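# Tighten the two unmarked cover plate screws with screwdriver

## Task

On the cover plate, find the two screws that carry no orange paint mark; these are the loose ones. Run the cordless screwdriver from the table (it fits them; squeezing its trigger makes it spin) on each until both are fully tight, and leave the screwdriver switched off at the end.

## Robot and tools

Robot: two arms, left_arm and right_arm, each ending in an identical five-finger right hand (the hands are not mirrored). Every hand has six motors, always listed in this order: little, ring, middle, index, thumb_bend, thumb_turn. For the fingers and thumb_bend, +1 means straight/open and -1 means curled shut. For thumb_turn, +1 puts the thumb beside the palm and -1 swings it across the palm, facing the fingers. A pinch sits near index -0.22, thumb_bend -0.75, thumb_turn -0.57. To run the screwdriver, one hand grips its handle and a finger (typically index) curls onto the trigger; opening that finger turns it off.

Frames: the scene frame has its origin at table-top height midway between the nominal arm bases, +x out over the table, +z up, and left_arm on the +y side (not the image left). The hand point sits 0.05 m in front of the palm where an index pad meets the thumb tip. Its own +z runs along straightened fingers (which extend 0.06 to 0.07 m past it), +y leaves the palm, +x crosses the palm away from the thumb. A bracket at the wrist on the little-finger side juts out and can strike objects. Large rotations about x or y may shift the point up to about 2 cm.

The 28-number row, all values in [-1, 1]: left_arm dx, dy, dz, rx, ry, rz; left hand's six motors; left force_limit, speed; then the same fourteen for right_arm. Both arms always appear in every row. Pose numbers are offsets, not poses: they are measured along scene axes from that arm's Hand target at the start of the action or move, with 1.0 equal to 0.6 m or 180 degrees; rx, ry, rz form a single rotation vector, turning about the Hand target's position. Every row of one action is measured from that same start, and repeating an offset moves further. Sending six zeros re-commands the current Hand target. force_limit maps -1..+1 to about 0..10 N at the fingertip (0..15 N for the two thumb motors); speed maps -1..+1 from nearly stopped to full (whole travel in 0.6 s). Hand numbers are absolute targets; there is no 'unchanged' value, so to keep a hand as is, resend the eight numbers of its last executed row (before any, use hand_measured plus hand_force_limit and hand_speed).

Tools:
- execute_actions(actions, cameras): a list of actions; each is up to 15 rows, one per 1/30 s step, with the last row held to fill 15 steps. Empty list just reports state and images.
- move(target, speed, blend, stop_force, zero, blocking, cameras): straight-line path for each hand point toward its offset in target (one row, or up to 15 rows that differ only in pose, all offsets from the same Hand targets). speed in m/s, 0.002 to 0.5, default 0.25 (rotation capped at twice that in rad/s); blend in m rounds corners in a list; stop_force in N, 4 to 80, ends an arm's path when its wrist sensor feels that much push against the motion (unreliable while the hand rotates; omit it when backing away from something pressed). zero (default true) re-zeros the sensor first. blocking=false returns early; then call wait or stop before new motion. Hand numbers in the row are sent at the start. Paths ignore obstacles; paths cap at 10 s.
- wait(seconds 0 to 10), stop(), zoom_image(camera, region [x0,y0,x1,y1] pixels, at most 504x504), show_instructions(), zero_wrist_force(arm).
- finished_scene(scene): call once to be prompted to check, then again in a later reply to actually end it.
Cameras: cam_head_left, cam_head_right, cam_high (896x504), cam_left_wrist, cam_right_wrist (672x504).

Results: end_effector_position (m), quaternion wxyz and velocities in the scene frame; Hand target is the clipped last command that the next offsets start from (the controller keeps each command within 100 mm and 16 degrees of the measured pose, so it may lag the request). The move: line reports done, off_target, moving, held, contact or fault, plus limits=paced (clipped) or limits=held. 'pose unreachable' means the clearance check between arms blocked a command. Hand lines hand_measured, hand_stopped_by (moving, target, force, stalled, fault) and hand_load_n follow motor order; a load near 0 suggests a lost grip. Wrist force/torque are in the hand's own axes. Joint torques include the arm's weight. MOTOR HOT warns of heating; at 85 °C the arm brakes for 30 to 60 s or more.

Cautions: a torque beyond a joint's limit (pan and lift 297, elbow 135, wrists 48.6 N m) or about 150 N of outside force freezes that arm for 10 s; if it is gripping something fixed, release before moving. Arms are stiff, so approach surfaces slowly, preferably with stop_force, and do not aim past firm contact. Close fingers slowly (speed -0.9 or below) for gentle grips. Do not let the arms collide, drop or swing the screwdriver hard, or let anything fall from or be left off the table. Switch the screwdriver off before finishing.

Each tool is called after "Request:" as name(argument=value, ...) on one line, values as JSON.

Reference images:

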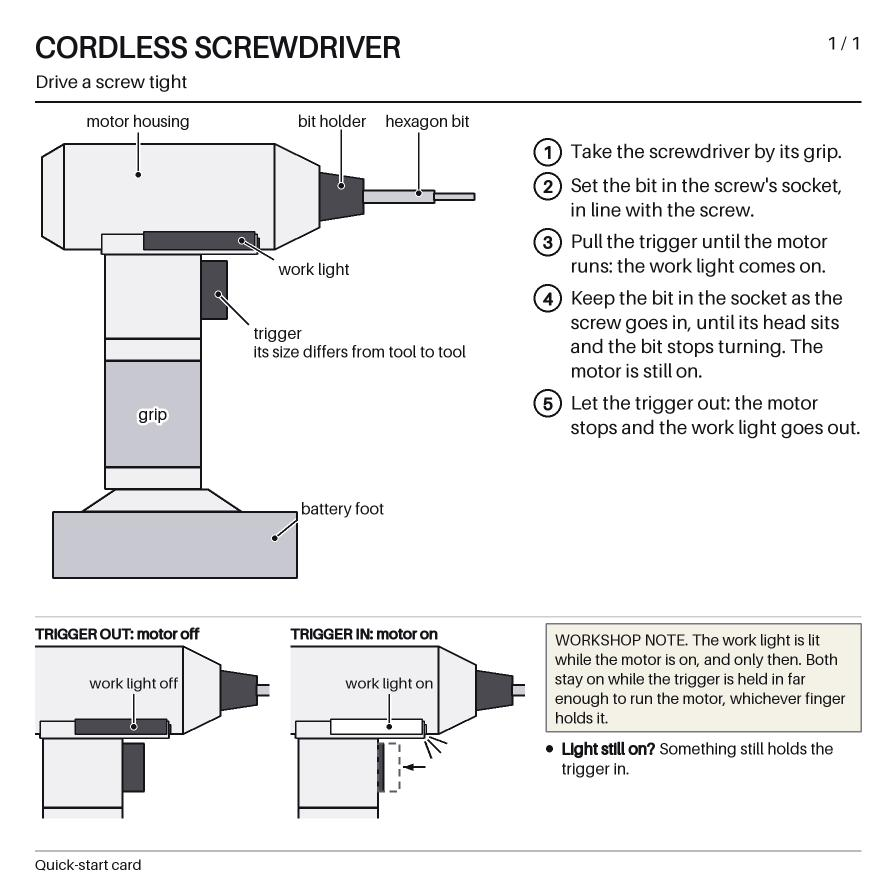

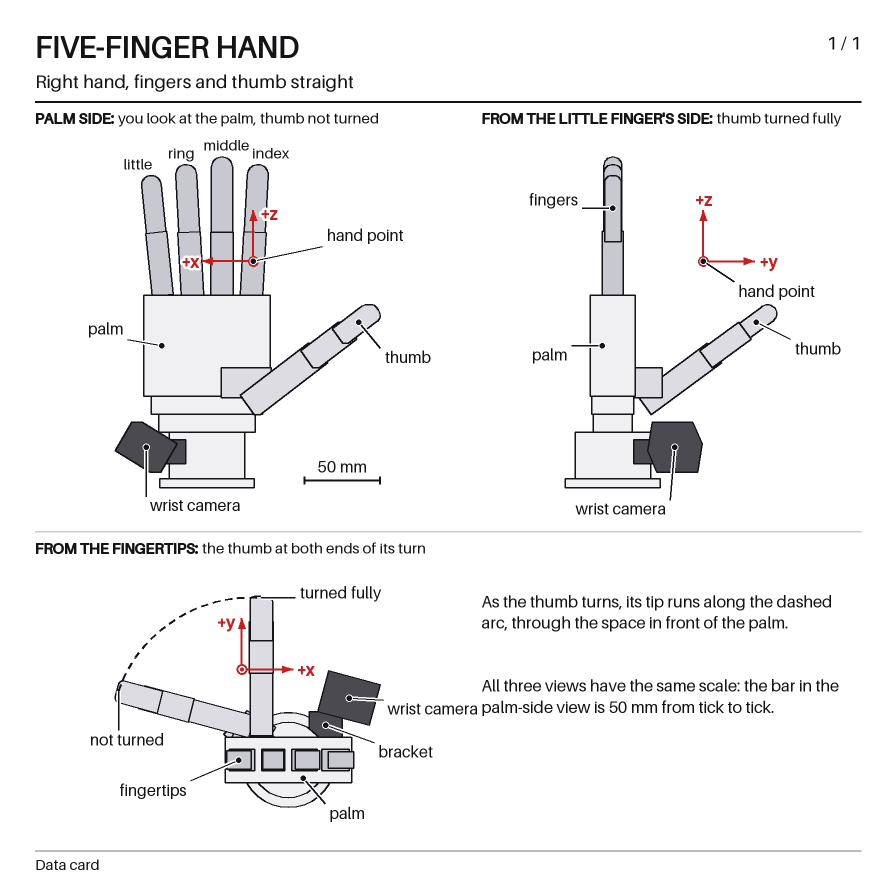

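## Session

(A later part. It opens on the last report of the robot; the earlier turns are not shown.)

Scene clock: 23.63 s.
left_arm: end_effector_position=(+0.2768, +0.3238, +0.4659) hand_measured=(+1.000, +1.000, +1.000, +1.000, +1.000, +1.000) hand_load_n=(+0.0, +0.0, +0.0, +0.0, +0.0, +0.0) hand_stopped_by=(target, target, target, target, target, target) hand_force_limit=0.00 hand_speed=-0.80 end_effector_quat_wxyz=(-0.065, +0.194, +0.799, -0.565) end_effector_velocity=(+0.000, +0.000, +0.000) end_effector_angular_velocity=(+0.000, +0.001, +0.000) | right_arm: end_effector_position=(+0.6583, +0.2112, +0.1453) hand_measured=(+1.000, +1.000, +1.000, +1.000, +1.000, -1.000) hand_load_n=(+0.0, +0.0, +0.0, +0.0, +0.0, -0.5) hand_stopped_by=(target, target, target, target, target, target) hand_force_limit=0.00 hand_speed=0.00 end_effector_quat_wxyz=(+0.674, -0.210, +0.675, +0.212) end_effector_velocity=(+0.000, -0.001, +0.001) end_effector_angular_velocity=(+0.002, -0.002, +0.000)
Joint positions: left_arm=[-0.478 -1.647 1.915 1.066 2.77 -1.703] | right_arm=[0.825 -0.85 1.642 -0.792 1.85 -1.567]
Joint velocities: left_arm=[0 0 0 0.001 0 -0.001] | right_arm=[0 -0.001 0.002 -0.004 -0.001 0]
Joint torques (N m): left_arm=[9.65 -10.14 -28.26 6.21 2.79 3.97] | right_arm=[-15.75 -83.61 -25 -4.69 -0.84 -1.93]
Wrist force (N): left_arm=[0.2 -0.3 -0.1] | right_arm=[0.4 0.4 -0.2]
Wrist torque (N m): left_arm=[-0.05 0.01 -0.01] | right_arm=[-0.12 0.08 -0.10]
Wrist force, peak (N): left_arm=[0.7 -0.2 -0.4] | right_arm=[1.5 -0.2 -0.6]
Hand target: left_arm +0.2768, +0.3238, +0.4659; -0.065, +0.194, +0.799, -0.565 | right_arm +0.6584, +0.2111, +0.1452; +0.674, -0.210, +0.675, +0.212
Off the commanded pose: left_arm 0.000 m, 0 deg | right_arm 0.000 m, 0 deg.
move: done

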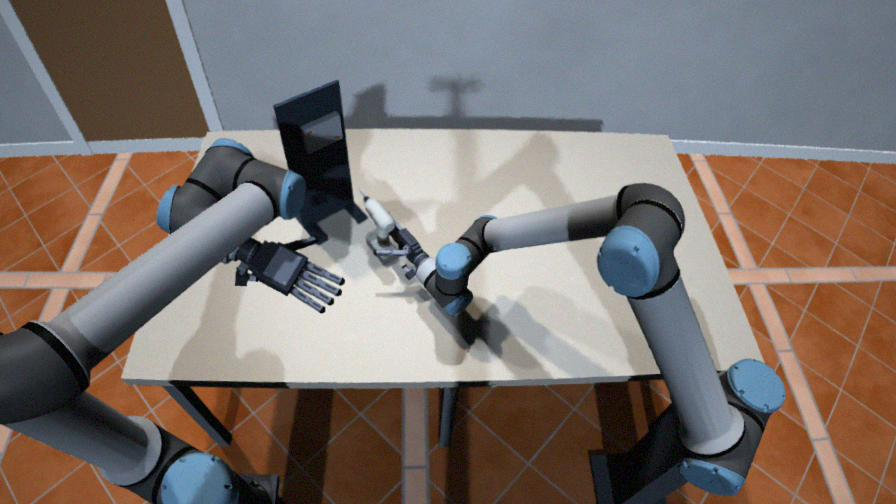

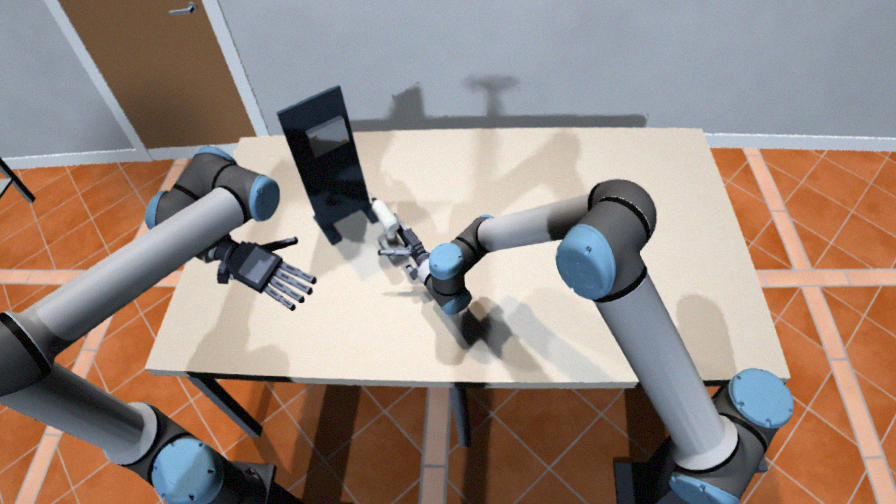

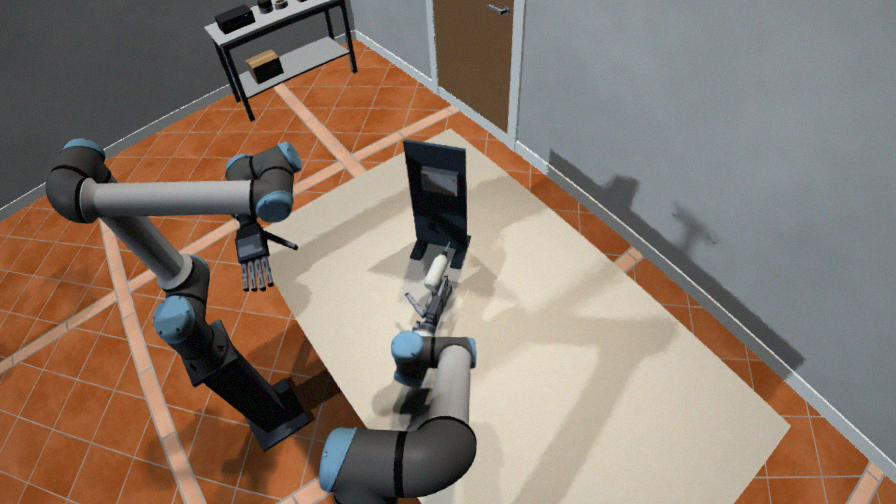

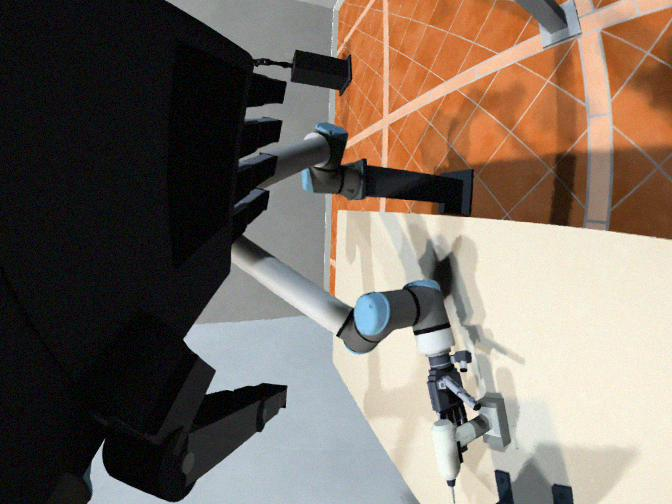

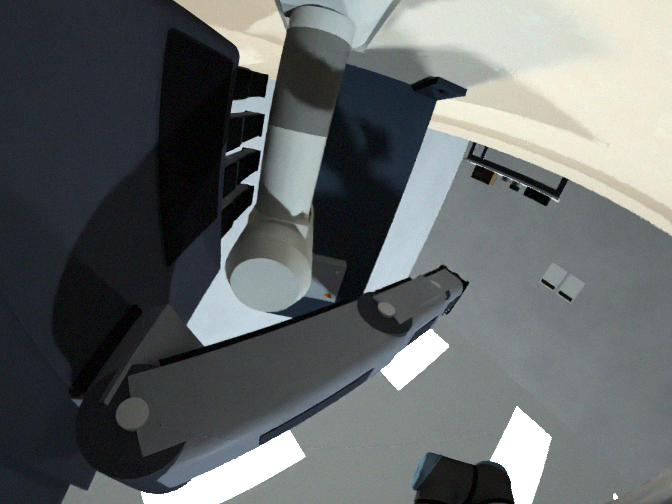

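Request:
move(target=[0,0,0,0,0,0,1,1,1,1,1,1,0,-0.8,0.041,0.0287,-0.025,0,0,0,1,1,1,1,1,-1,0,0], stop_force=8, speed=0.1)

Request:
zoom_image(camera="cam_head_left", region=[340, 180, 440, 280])

Request:
zoom_image(camera="cam_high", region=[400, 230, 500, 350])

Request:
zoom_image(camera="cam_left_wrist", region=[400, 360, 544, 504])

Request:
zoom_image(camera="cam_right_wrist", region=[200, 0, 400, 300])

Scene clock: 26.67 s.
left_arm: end_effector_position=(+0.2768, +0.3238, +0.4659) hand_measured=(+1.000, +1.000, +1.000, +1.000, +1.000, +1.000) hand_load_n=(+0.0, +0.0, +0.0, +0.0, +0.0, +0.0) hand_stopped_by=(target, target, target, target, target, target) hand_force_limit=0.00 hand_speed=-0.80 end_effector_quat_wxyz=(-0.065, +0.194, +0.799, -0.565) end_effector_velocity=(+0.000, +0.000, +0.000) end_effector_angular_velocity=(+0.000, -0.001, +0.001) | right_arm: end_effector_position=(+0.6830, +0.2284, +0.1302) hand_measured=(+1.000, +1.000, +1.000, +1.000, +1.000, -1.000) hand_load_n=(+0.0, +0.5, +0.0, +0.0, +0.0, +0.0) hand_stopped_by=(target, target, target, target, target, target) hand_force_limit=0.00 hand_speed=0.00 end_effector_quat_wxyz=(+0.674, -0.210, +0.675, +0.212) end_effector_velocity=(+0.000, +0.000, -0.001) end_effector_angular_velocity=(+0.000, +0.001, +0.000)
Joint positions: left_arm=[-0.478 -1.647 1.915 1.066 2.77 -1.703] | right_arm=[0.815 -0.801 1.58 -0.779 1.84 -1.566]
Joint velocities: left_arm=[0.001 -0.001 0 0 0 0] | right_arm=[0 0 0 0 0 0]
Joint torques (N m): left_arm=[9.78 -11.66 -28.99 6.54 2.37 3.84] | right_arm=[14.77 -98.81 -35.4 -4.45 2.15 0.38]
Wrist force (N): left_arm=[0.0 -0.6 -0.3] | right_arm=[0.3 0.4 -0.6]
Wrist torque (N m): left_arm=[-0.09 0.05 -0.04] | right_arm=[-0.10 0.12 -0.12]
Wrist force, peak (N): left_arm=[0.5 -0.5 -0.6] | right_arm=[0.9 0.1 0.8]
Hand target: left_arm +0.2768, +0.3238, +0.4659; -0.065, +0.194, +0.799, -0.565 | right_arm +0.6830, +0.2284, +0.1302; +0.674, -0.210, +0.675, +0.212
Off the commanded pose: left_arm 0.000 m, 0 deg | right_arm 0.000 m, 0 deg.
move: done

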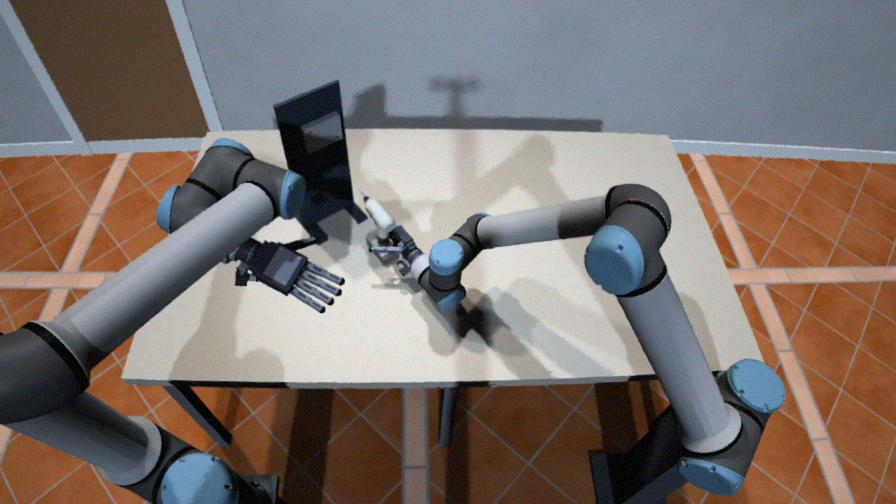

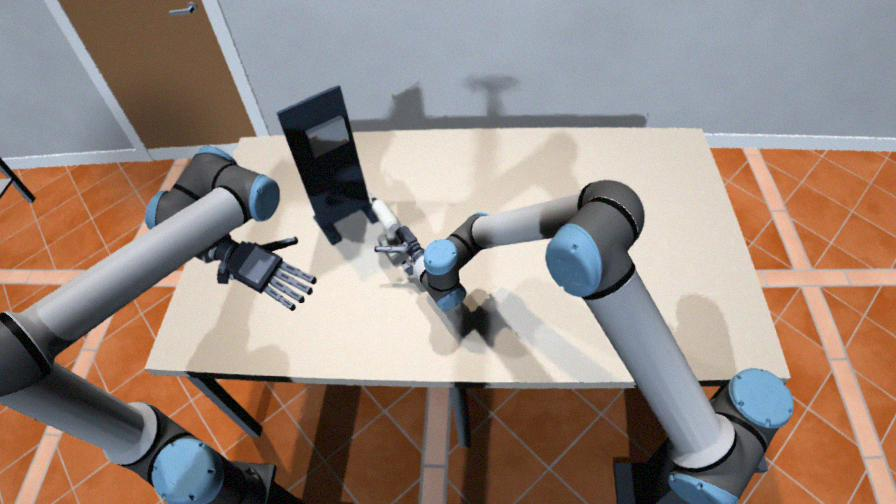

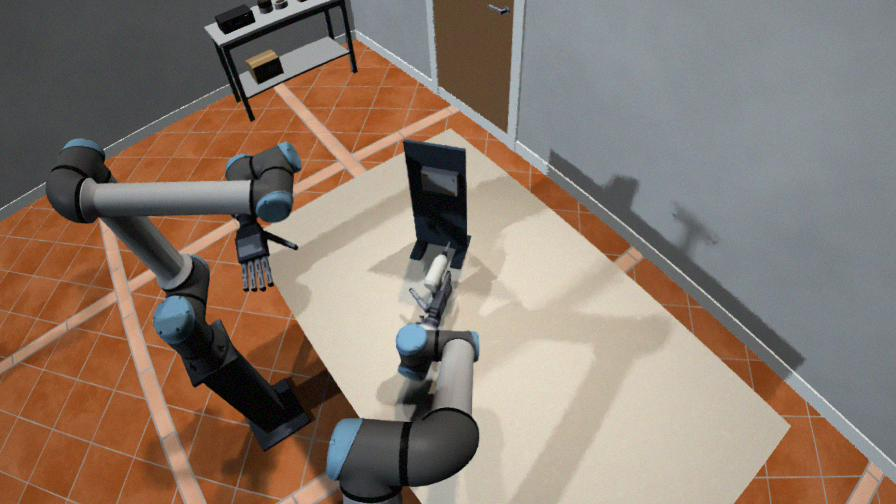

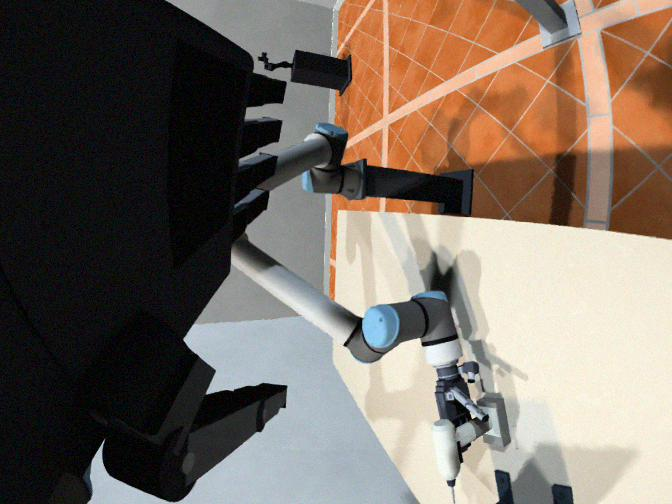

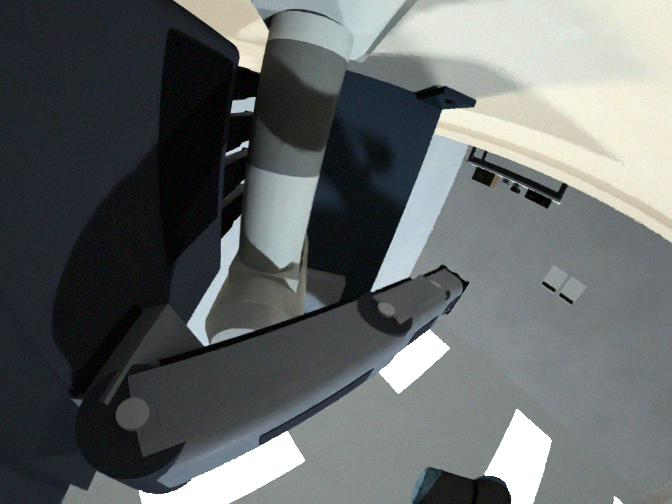

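Scaled by 5.040.

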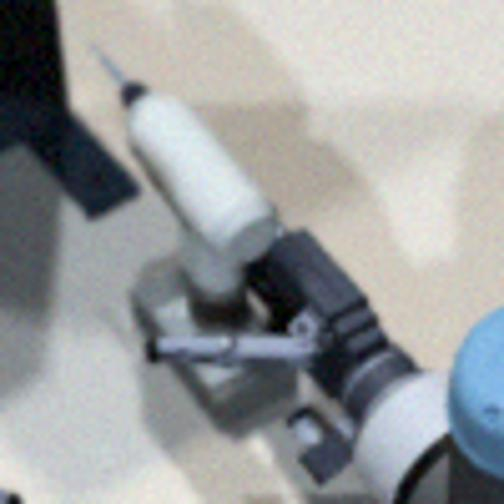

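Scaled by 4.200.

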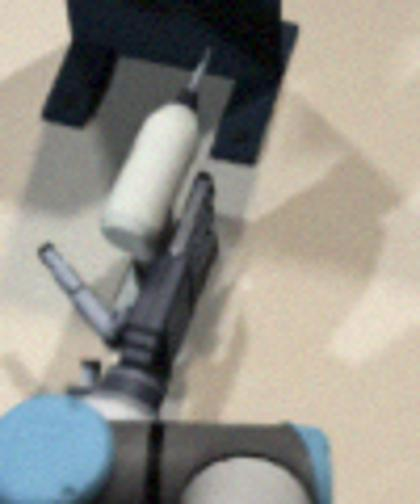

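Scaled by 3.500 from the camera's 672x504 image, which has a finer 960x720 frame.

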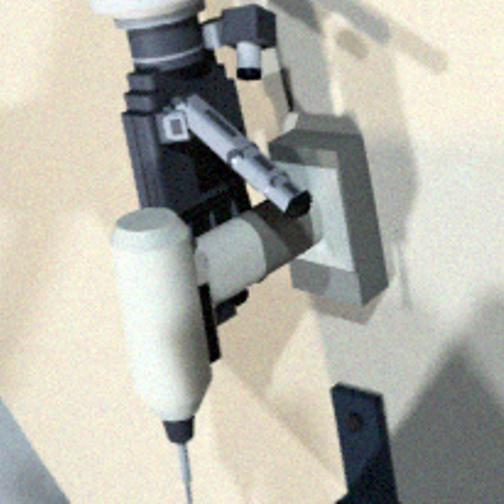

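Scaled by 1.680 from the camera's 672x504 image, which has a finer 960x720 frame.

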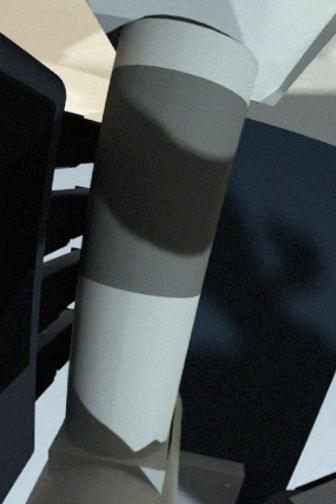

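Request:
move(target=[0,0,0,0,0,0,1,1,1,1,1,1,0,-0.8,0.0448,0.0232,0.0,0,0,0,1,1,1,1,1,-1,0,0], stop_force=6, speed=0.05, cameras=["cam_high","cam_left_wrist","cam_right_wrist","cam_head_left"])

Request:
zoom_image(camera="cam_head_left", region=[340, 180, 440, 280])

Request:
zoom_image(camera="cam_high", region=[400, 230, 500, 350])

Request:
zoom_image(camera="cam_left_wrist", region=[400, 360, 544, 504])

Request:
zoom_image(camera="cam_right_wrist", region=[200, 0, 400, 300])

Scene clock: 28.97 s.
left_arm: end_effector_position=(+0.2768, +0.3238, +0.4659) hand_measured=(+1.000, +1.000, +1.000, +1.000, +1.000, +1.000) hand_load_n=(+0.0, +0.0, +0.0, +0.0, +0.0, -0.5) hand_stopped_by=(target, target, target, target, target, target) hand_force_limit=0.00 hand_speed=-0.80 end_effector_quat_wxyz=(-0.065, +0.194, +0.799, -0.565) end_effector_velocity=(+0.000, +0.000, +0.000) end_effector_angular_velocity=(+0.001, +0.003, +0.001) | right_arm: end_effector_position=(+0.7099, +0.2424, +0.1303) hand_measured=(+1.000, +1.000, +1.000, +1.000, +1.000, -1.000) hand_load_n=(+0.0, +0.0, +0.0, +0.0, +0.0, +0.0) hand_stopped_by=(target, target, target, target, target, target) hand_force_limit=0.00 hand_speed=0.00 end_effector_quat_wxyz=(+0.674, -0.210, +0.675, +0.212) end_effector_velocity=(+0.000, +0.000, +0.001) end_effector_angular_velocity=(+0.001, -0.001, +0.000)
Joint positions: left_arm=[-0.478 -1.647 1.915 1.066 2.77 -1.703] | right_arm=[0.801 -0.771 1.518 -0.747 1.827 -1.566]
Joint velocities: left_arm=[0 0.001 0 0.001 0 -0.001] | right_arm=[0 -0.001 0 0 0 0]
Joint torques (N m): left_arm=[6.96 -11.32 -29.38 6.08 2.66 3.57] | right_arm=[14.75 -109.33 -27.99 -4.4 2.06 0.87]
Wrist force (N): left_arm=[0.0 0.0 -0.5] | right_arm=[1.0 0.1 0.0]
Wrist torque (N m): left_arm=[0.01 0.05 -0.01] | right_arm=[-0.18 0.00 -0.09]
Wrist force, peak (N): left_arm=[0.1 -0.3 -0.7] | right_arm=[0.3 0.9 -1.0]
Hand target: left_arm +0.2768, +0.3238, +0.4659; -0.065, +0.194, +0.799, -0.565 | right_arm +0.7099, +0.2424, +0.1303; +0.674, -0.210, +0.675, +0.212
Off the commanded pose: left_arm 0.000 m, 0 deg | right_arm 0.000 m, 0 deg.
move: done
Images, in order (width x height): cam_head_left 896x504, cam_high 896x504, cam_left_wrist 672x504, cam_right_wrist 672x504.

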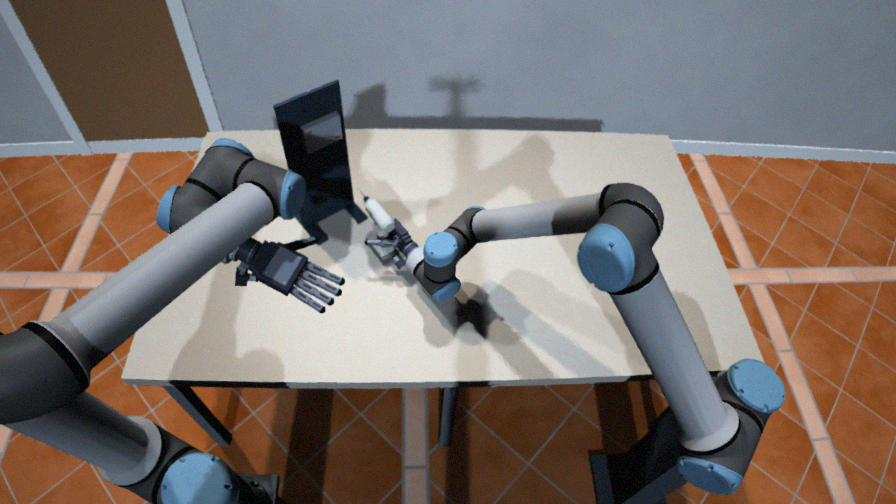

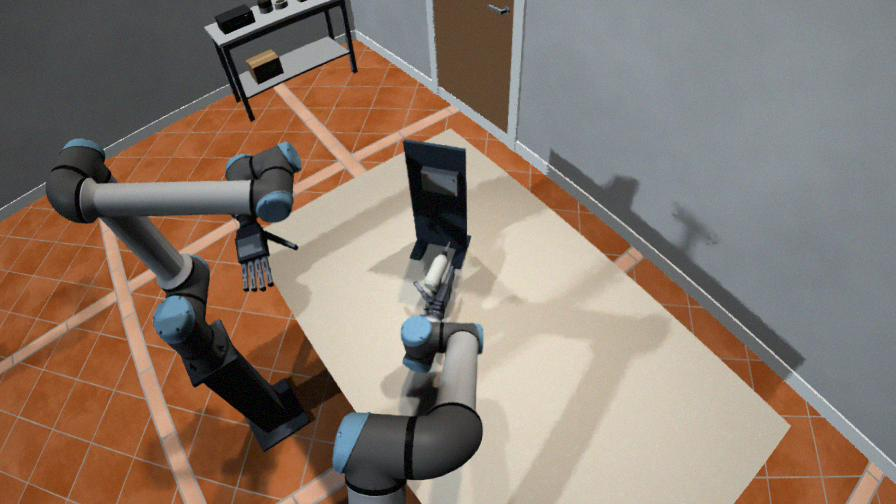

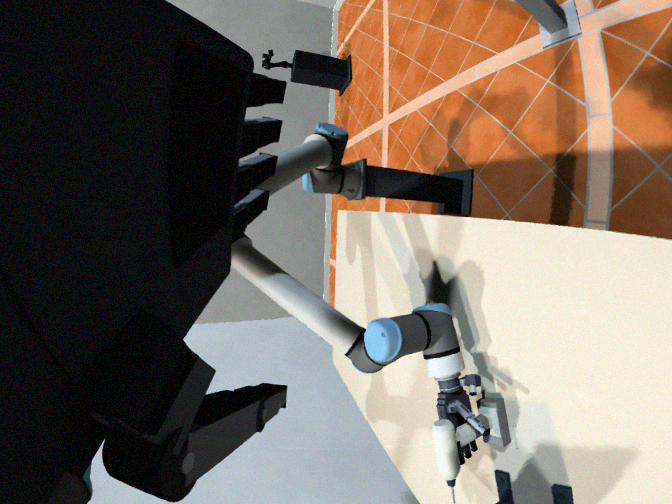

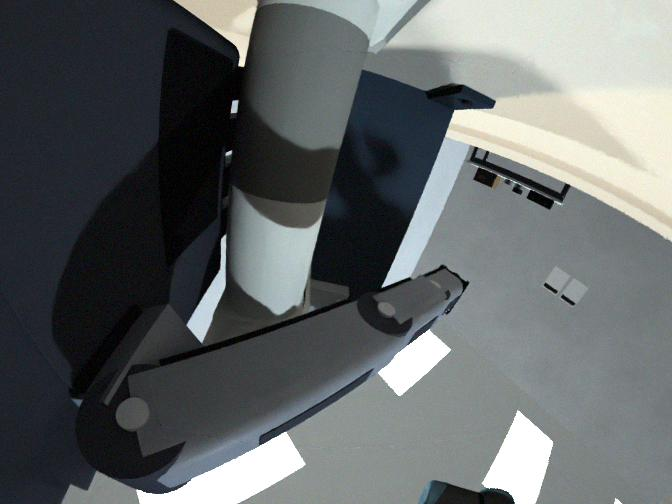

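Scaled by 5.040.

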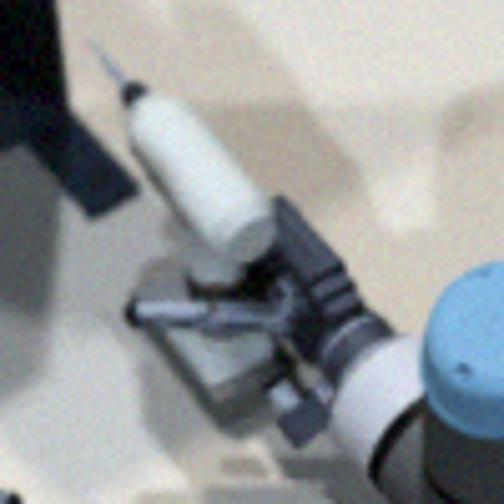

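Scaled by 4.200.

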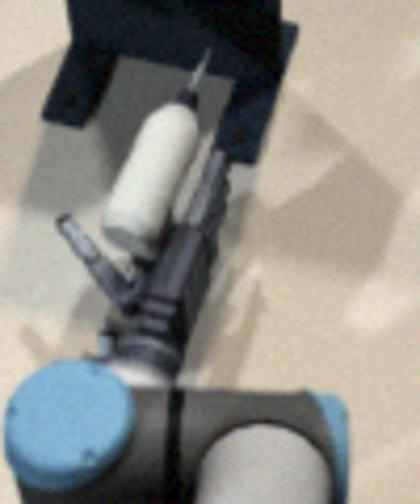

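Scaled by 3.500 from the camera's 672x504 image, which has a finer 960x720 frame.

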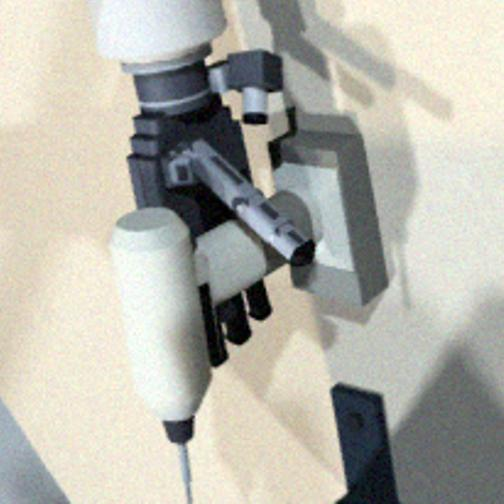

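Scaled by 1.680 from the camera's 672x504 image, which has a finer 960x720 frame.

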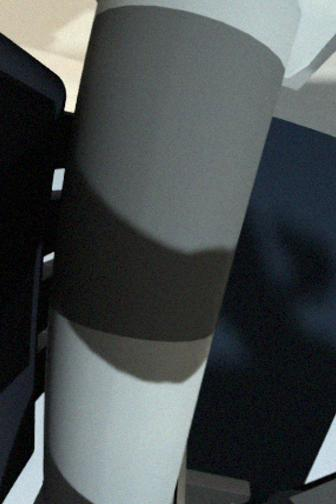

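Request:
move(target=[0,0,0,0,0,0,1,1,1,1,1,1,0,-0.8,0.0225,0.0153,-0.01,0,0,0,1,1,1,1,1,-1,0,0], stop_force=6, speed=0.05, cameras=["cam_high","cam_left_wrist","cam_right_wrist","cam_head_left"])

Request:
zoom_image(camera="cam_left_wrist", region=[400, 360, 544, 504])

Request:
zoom_image(camera="cam_right_wrist", region=[200, 0, 400, 300])

Scene clock: 31.23 s.
left_arm: end_effector_position=(+0.2768, +0.3238, +0.4659) hand_measured=(+1.000, +1.000, +1.000, +1.000, +1.000, +1.000) hand_load_n=(+0.0, +0.0, +0.0, +0.0, +0.0, -0.5) hand_stopped_by=(target, target, target, target, target, target) hand_force_limit=0.00 hand_speed=-0.80 end_effector_quat_wxyz=(-0.065, +0.194, +0.799, -0.565) end_effector_velocity=(+0.000, +0.000, +0.000) end_effector_angular_velocity=(-0.002, -0.001, +0.000) | right_arm: end_effector_position=(+0.7234, +0.2516, +0.1243) hand_measured=(+1.000, +1.000, +1.000, +1.000, +1.000, -1.000) hand_load_n=(+0.0, +0.0, +0.0, +0.0, +0.0, +0.0) hand_stopped_by=(target, target, target, target, target, target) hand_force_limit=0.00 hand_speed=0.00 end_effector_quat_wxyz=(+0.674, -0.210, +0.675, +0.212) end_effector_velocity=(+0.000, +0.000, -0.002) end_effector_angular_velocity=(-0.001, +0.001, +0.000)
Joint positions: left_arm=[-0.478 -1.647 1.915 1.066 2.77 -1.703] | right_arm=[0.796 -0.746 1.482 -0.735 1.822 -1.566]
Joint velocities: left_arm=[0 0 0 0 0.001 0.001] | right_arm=[0 0.001 0 0 0 0]
Joint torques (N m): left_arm=[6.92 -9.63 -30.57 5.6 2.18 3.63] | right_arm=[15.52 -111.32 -28.71 -4.39 1.33 1]
Wrist force (N): left_arm=[0.2 0.1 -0.5] | right_arm=[0.7 0.1 -0.1]
Wrist torque (N m): left_arm=[0.02 0.02 -0.01] | right_arm=[-0.16 0.03 -0.09]
Wrist force, peak (N): left_arm=[0.8 0.0 -0.1] | right_arm=[0.6 0.5 -0.8]
Hand target: left_arm +0.2768, +0.3238, +0.4659; -0.065, +0.194, +0.799, -0.565 | right_arm +0.7234, +0.2516, +0.1243; +0.674, -0.210, +0.675, +0.212
Off the commanded pose: left_arm 0.000 m, 0 deg | right_arm 0.000 m, 0 deg.
move: done
Images, in order (width x height): cam_head_left 896x504, cam_high 896x504, cam_left_wrist 672x504, cam_right_wrist 672x504.

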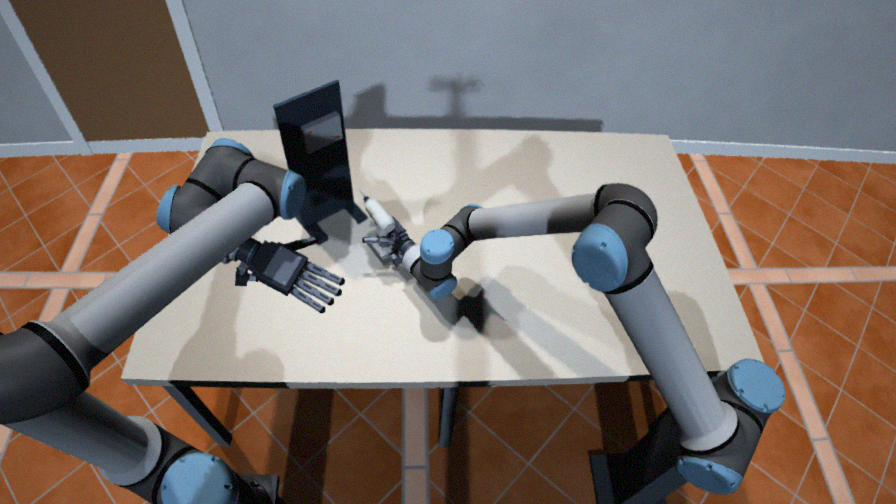

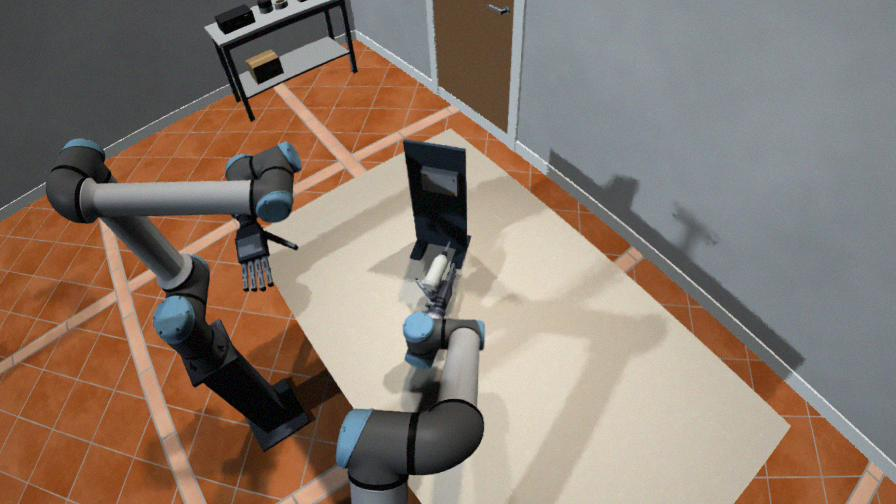

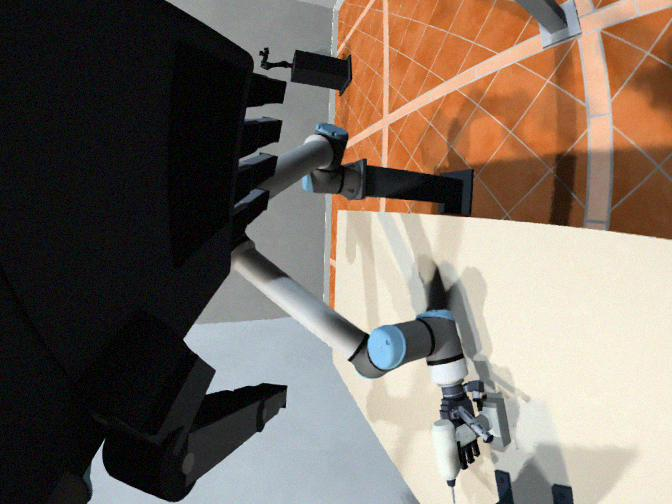

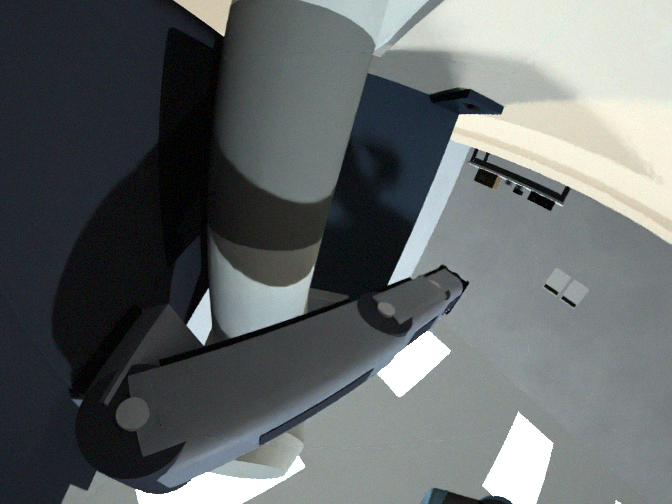

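Scaled by 3.500 from the camera's 672x504 image, which has a finer 960x720 frame.

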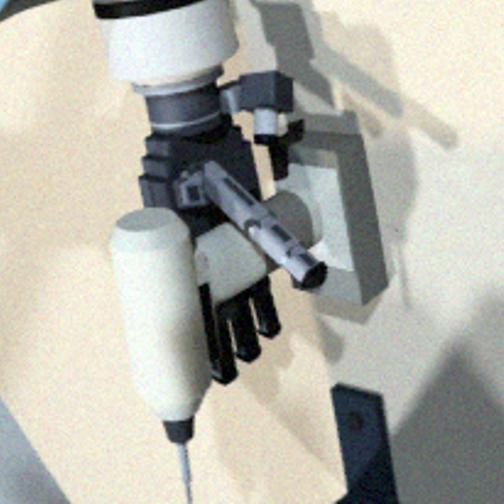

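Scaled by 1.680 from the camera's 672x504 image, which has a finer 960x720 frame.

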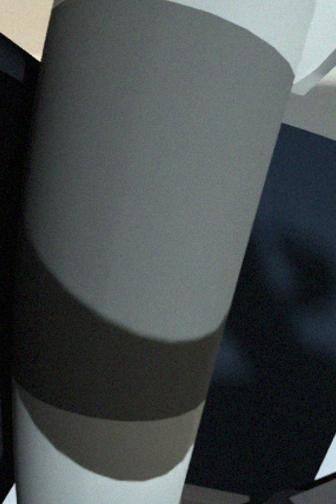

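Request:
move(target=[0,0,0,0,0,0,1,1,1,1,1,1,0,-0.8,-0.0038,0.0055,0,0,0,0,-1,-1,-1,1,-1,-1,0,-0.7], speed=0.05, cameras=["cam_high","cam_left_wrist","cam_right_wrist","cam_head_left"])

Request:
zoom_image(camera="cam_left_wrist", region=[400, 360, 544, 504])

Request:
zoom_image(camera="cam_right_wrist", region=[200, 0, 400, 300])

Scene clock: 35.53 s.
left_arm: end_effector_position=(+0.2768, +0.3238, +0.4659) hand_measured=(+1.000, +1.000, +1.000, +1.000, +1.000, +1.000) hand_load_n=(+0.0, +0.0, +0.0, +0.0, +0.0, +0.0) hand_stopped_by=(target, target, target, target, target, target) hand_force_limit=0.00 hand_speed=-0.80 end_effector_quat_wxyz=(-0.065, +0.194, +0.799, -0.565) end_effector_velocity=(+0.000, +0.000, +0.000) end_effector_angular_velocity=(+0.000, -0.001, +0.001) | right_arm: end_effector_position=(+0.7211, +0.2549, +0.1243) hand_measured=(-0.864, -0.862, -0.546, +1.000, +0.004, -1.000) hand_load_n=(+6.0, +9.5, +5.0, +0.0, +8.5, +1.0) hand_stopped_by=(force, force, force, target, force, target) hand_force_limit=0.00 hand_speed=-0.70 end_effector_quat_wxyz=(+0.674, -0.210, +0.675, +0.212) end_effector_velocity=(+0.000, +0.000, +0.002) end_effector_angular_velocity=(+0.002, -0.001, +0.000)
Joint positions: left_arm=[-0.478 -1.647 1.915 1.066 2.77 -1.703] | right_arm=[0.801 -0.744 1.477 -0.733 1.826 -1.566]
Joint velocities: left_arm=[0.001 0 0 -0.001 0 0] | right_arm=[0 -0.001 0 -0.001 0 0]
Joint torques (N m): left_arm=[4.3 -10.02 -30.79 5.66 2.42 4.19] | right_arm=[-13.21 -107.11 -31.7 -4.11 -1.04 -1.42]
Wrist force (N): left_arm=[0.2 -0.3 -0.4] | right_arm=[-1.1 -0.6 0.2]
Wrist torque (N m): left_arm=[-0.04 0.02 -0.01] | right_arm=[-0.27 -0.06 -0.50]
Wrist force, peak (N): left_arm=[0.6 -0.6 -0.4] | right_arm=[1.1 0.3 1.9]
Hand target: left_arm +0.2768, +0.3238, +0.4659; -0.065, +0.194, +0.799, -0.565 | right_arm +0.7211, +0.2549, +0.1243; +0.674, -0.210, +0.675, +0.212
Off the commanded pose: left_arm 0.000 m, 0 deg | right_arm 0.000 m, 0 deg.
move: done
Images, in order (width x height): cam_head_left 896x504, cam_high 896x504, cam_left_wrist 672x504, cam_right_wrist 672x504.

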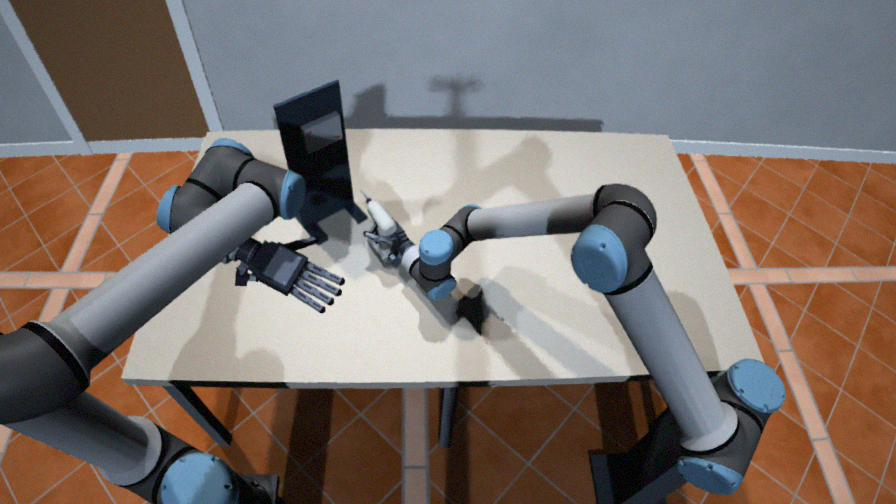

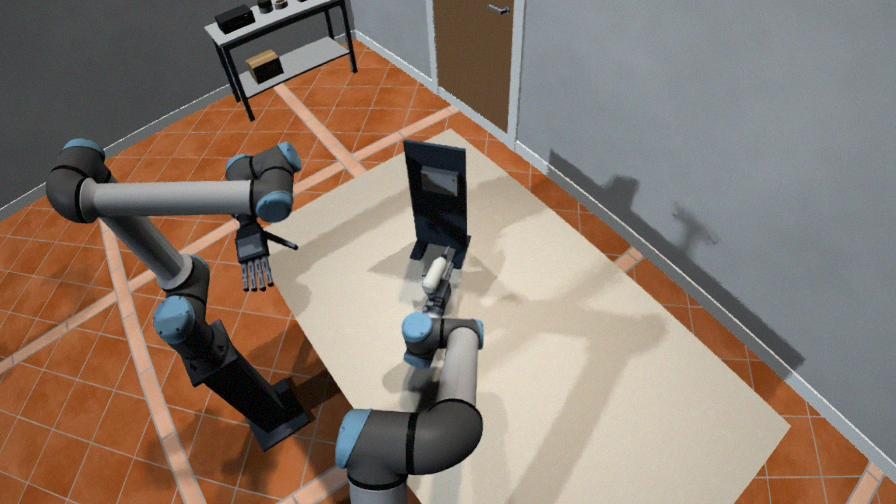

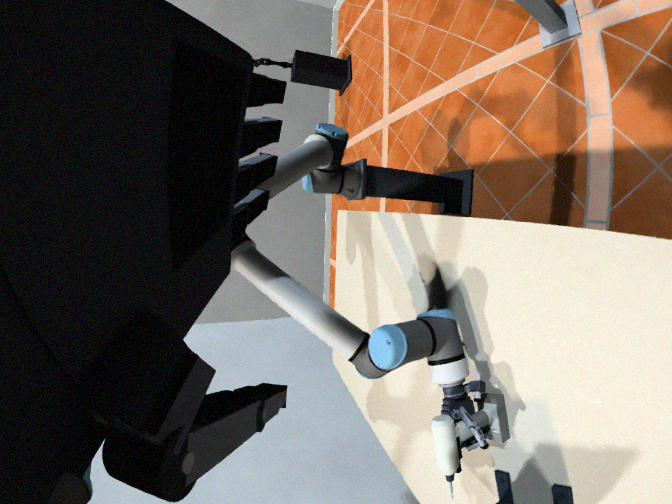

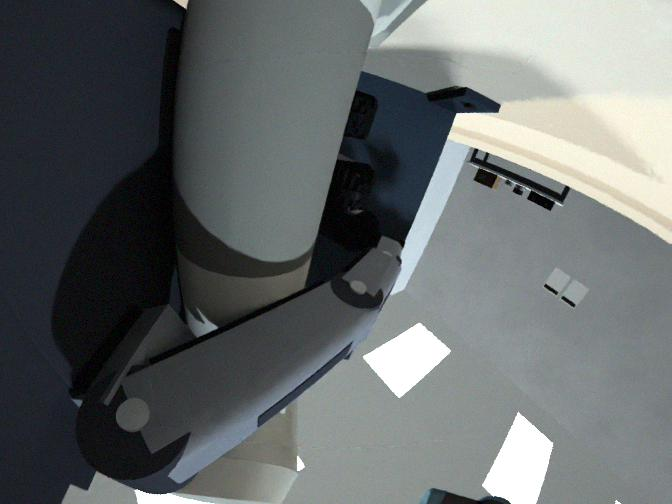

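Scaled by 3.500 from the camera's 672x504 image, which has a finer 960x720 frame.

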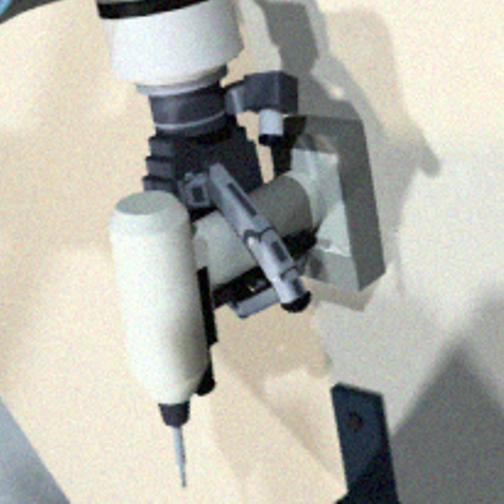

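Scaled by 1.680 from the camera's 672x504 image, which has a finer 960x720 frame.

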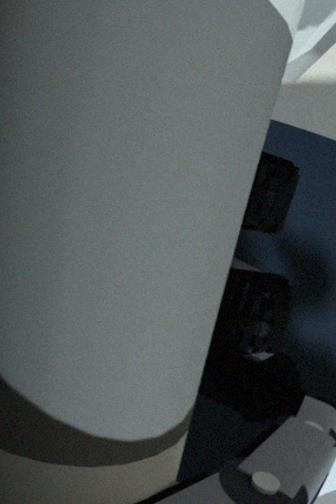

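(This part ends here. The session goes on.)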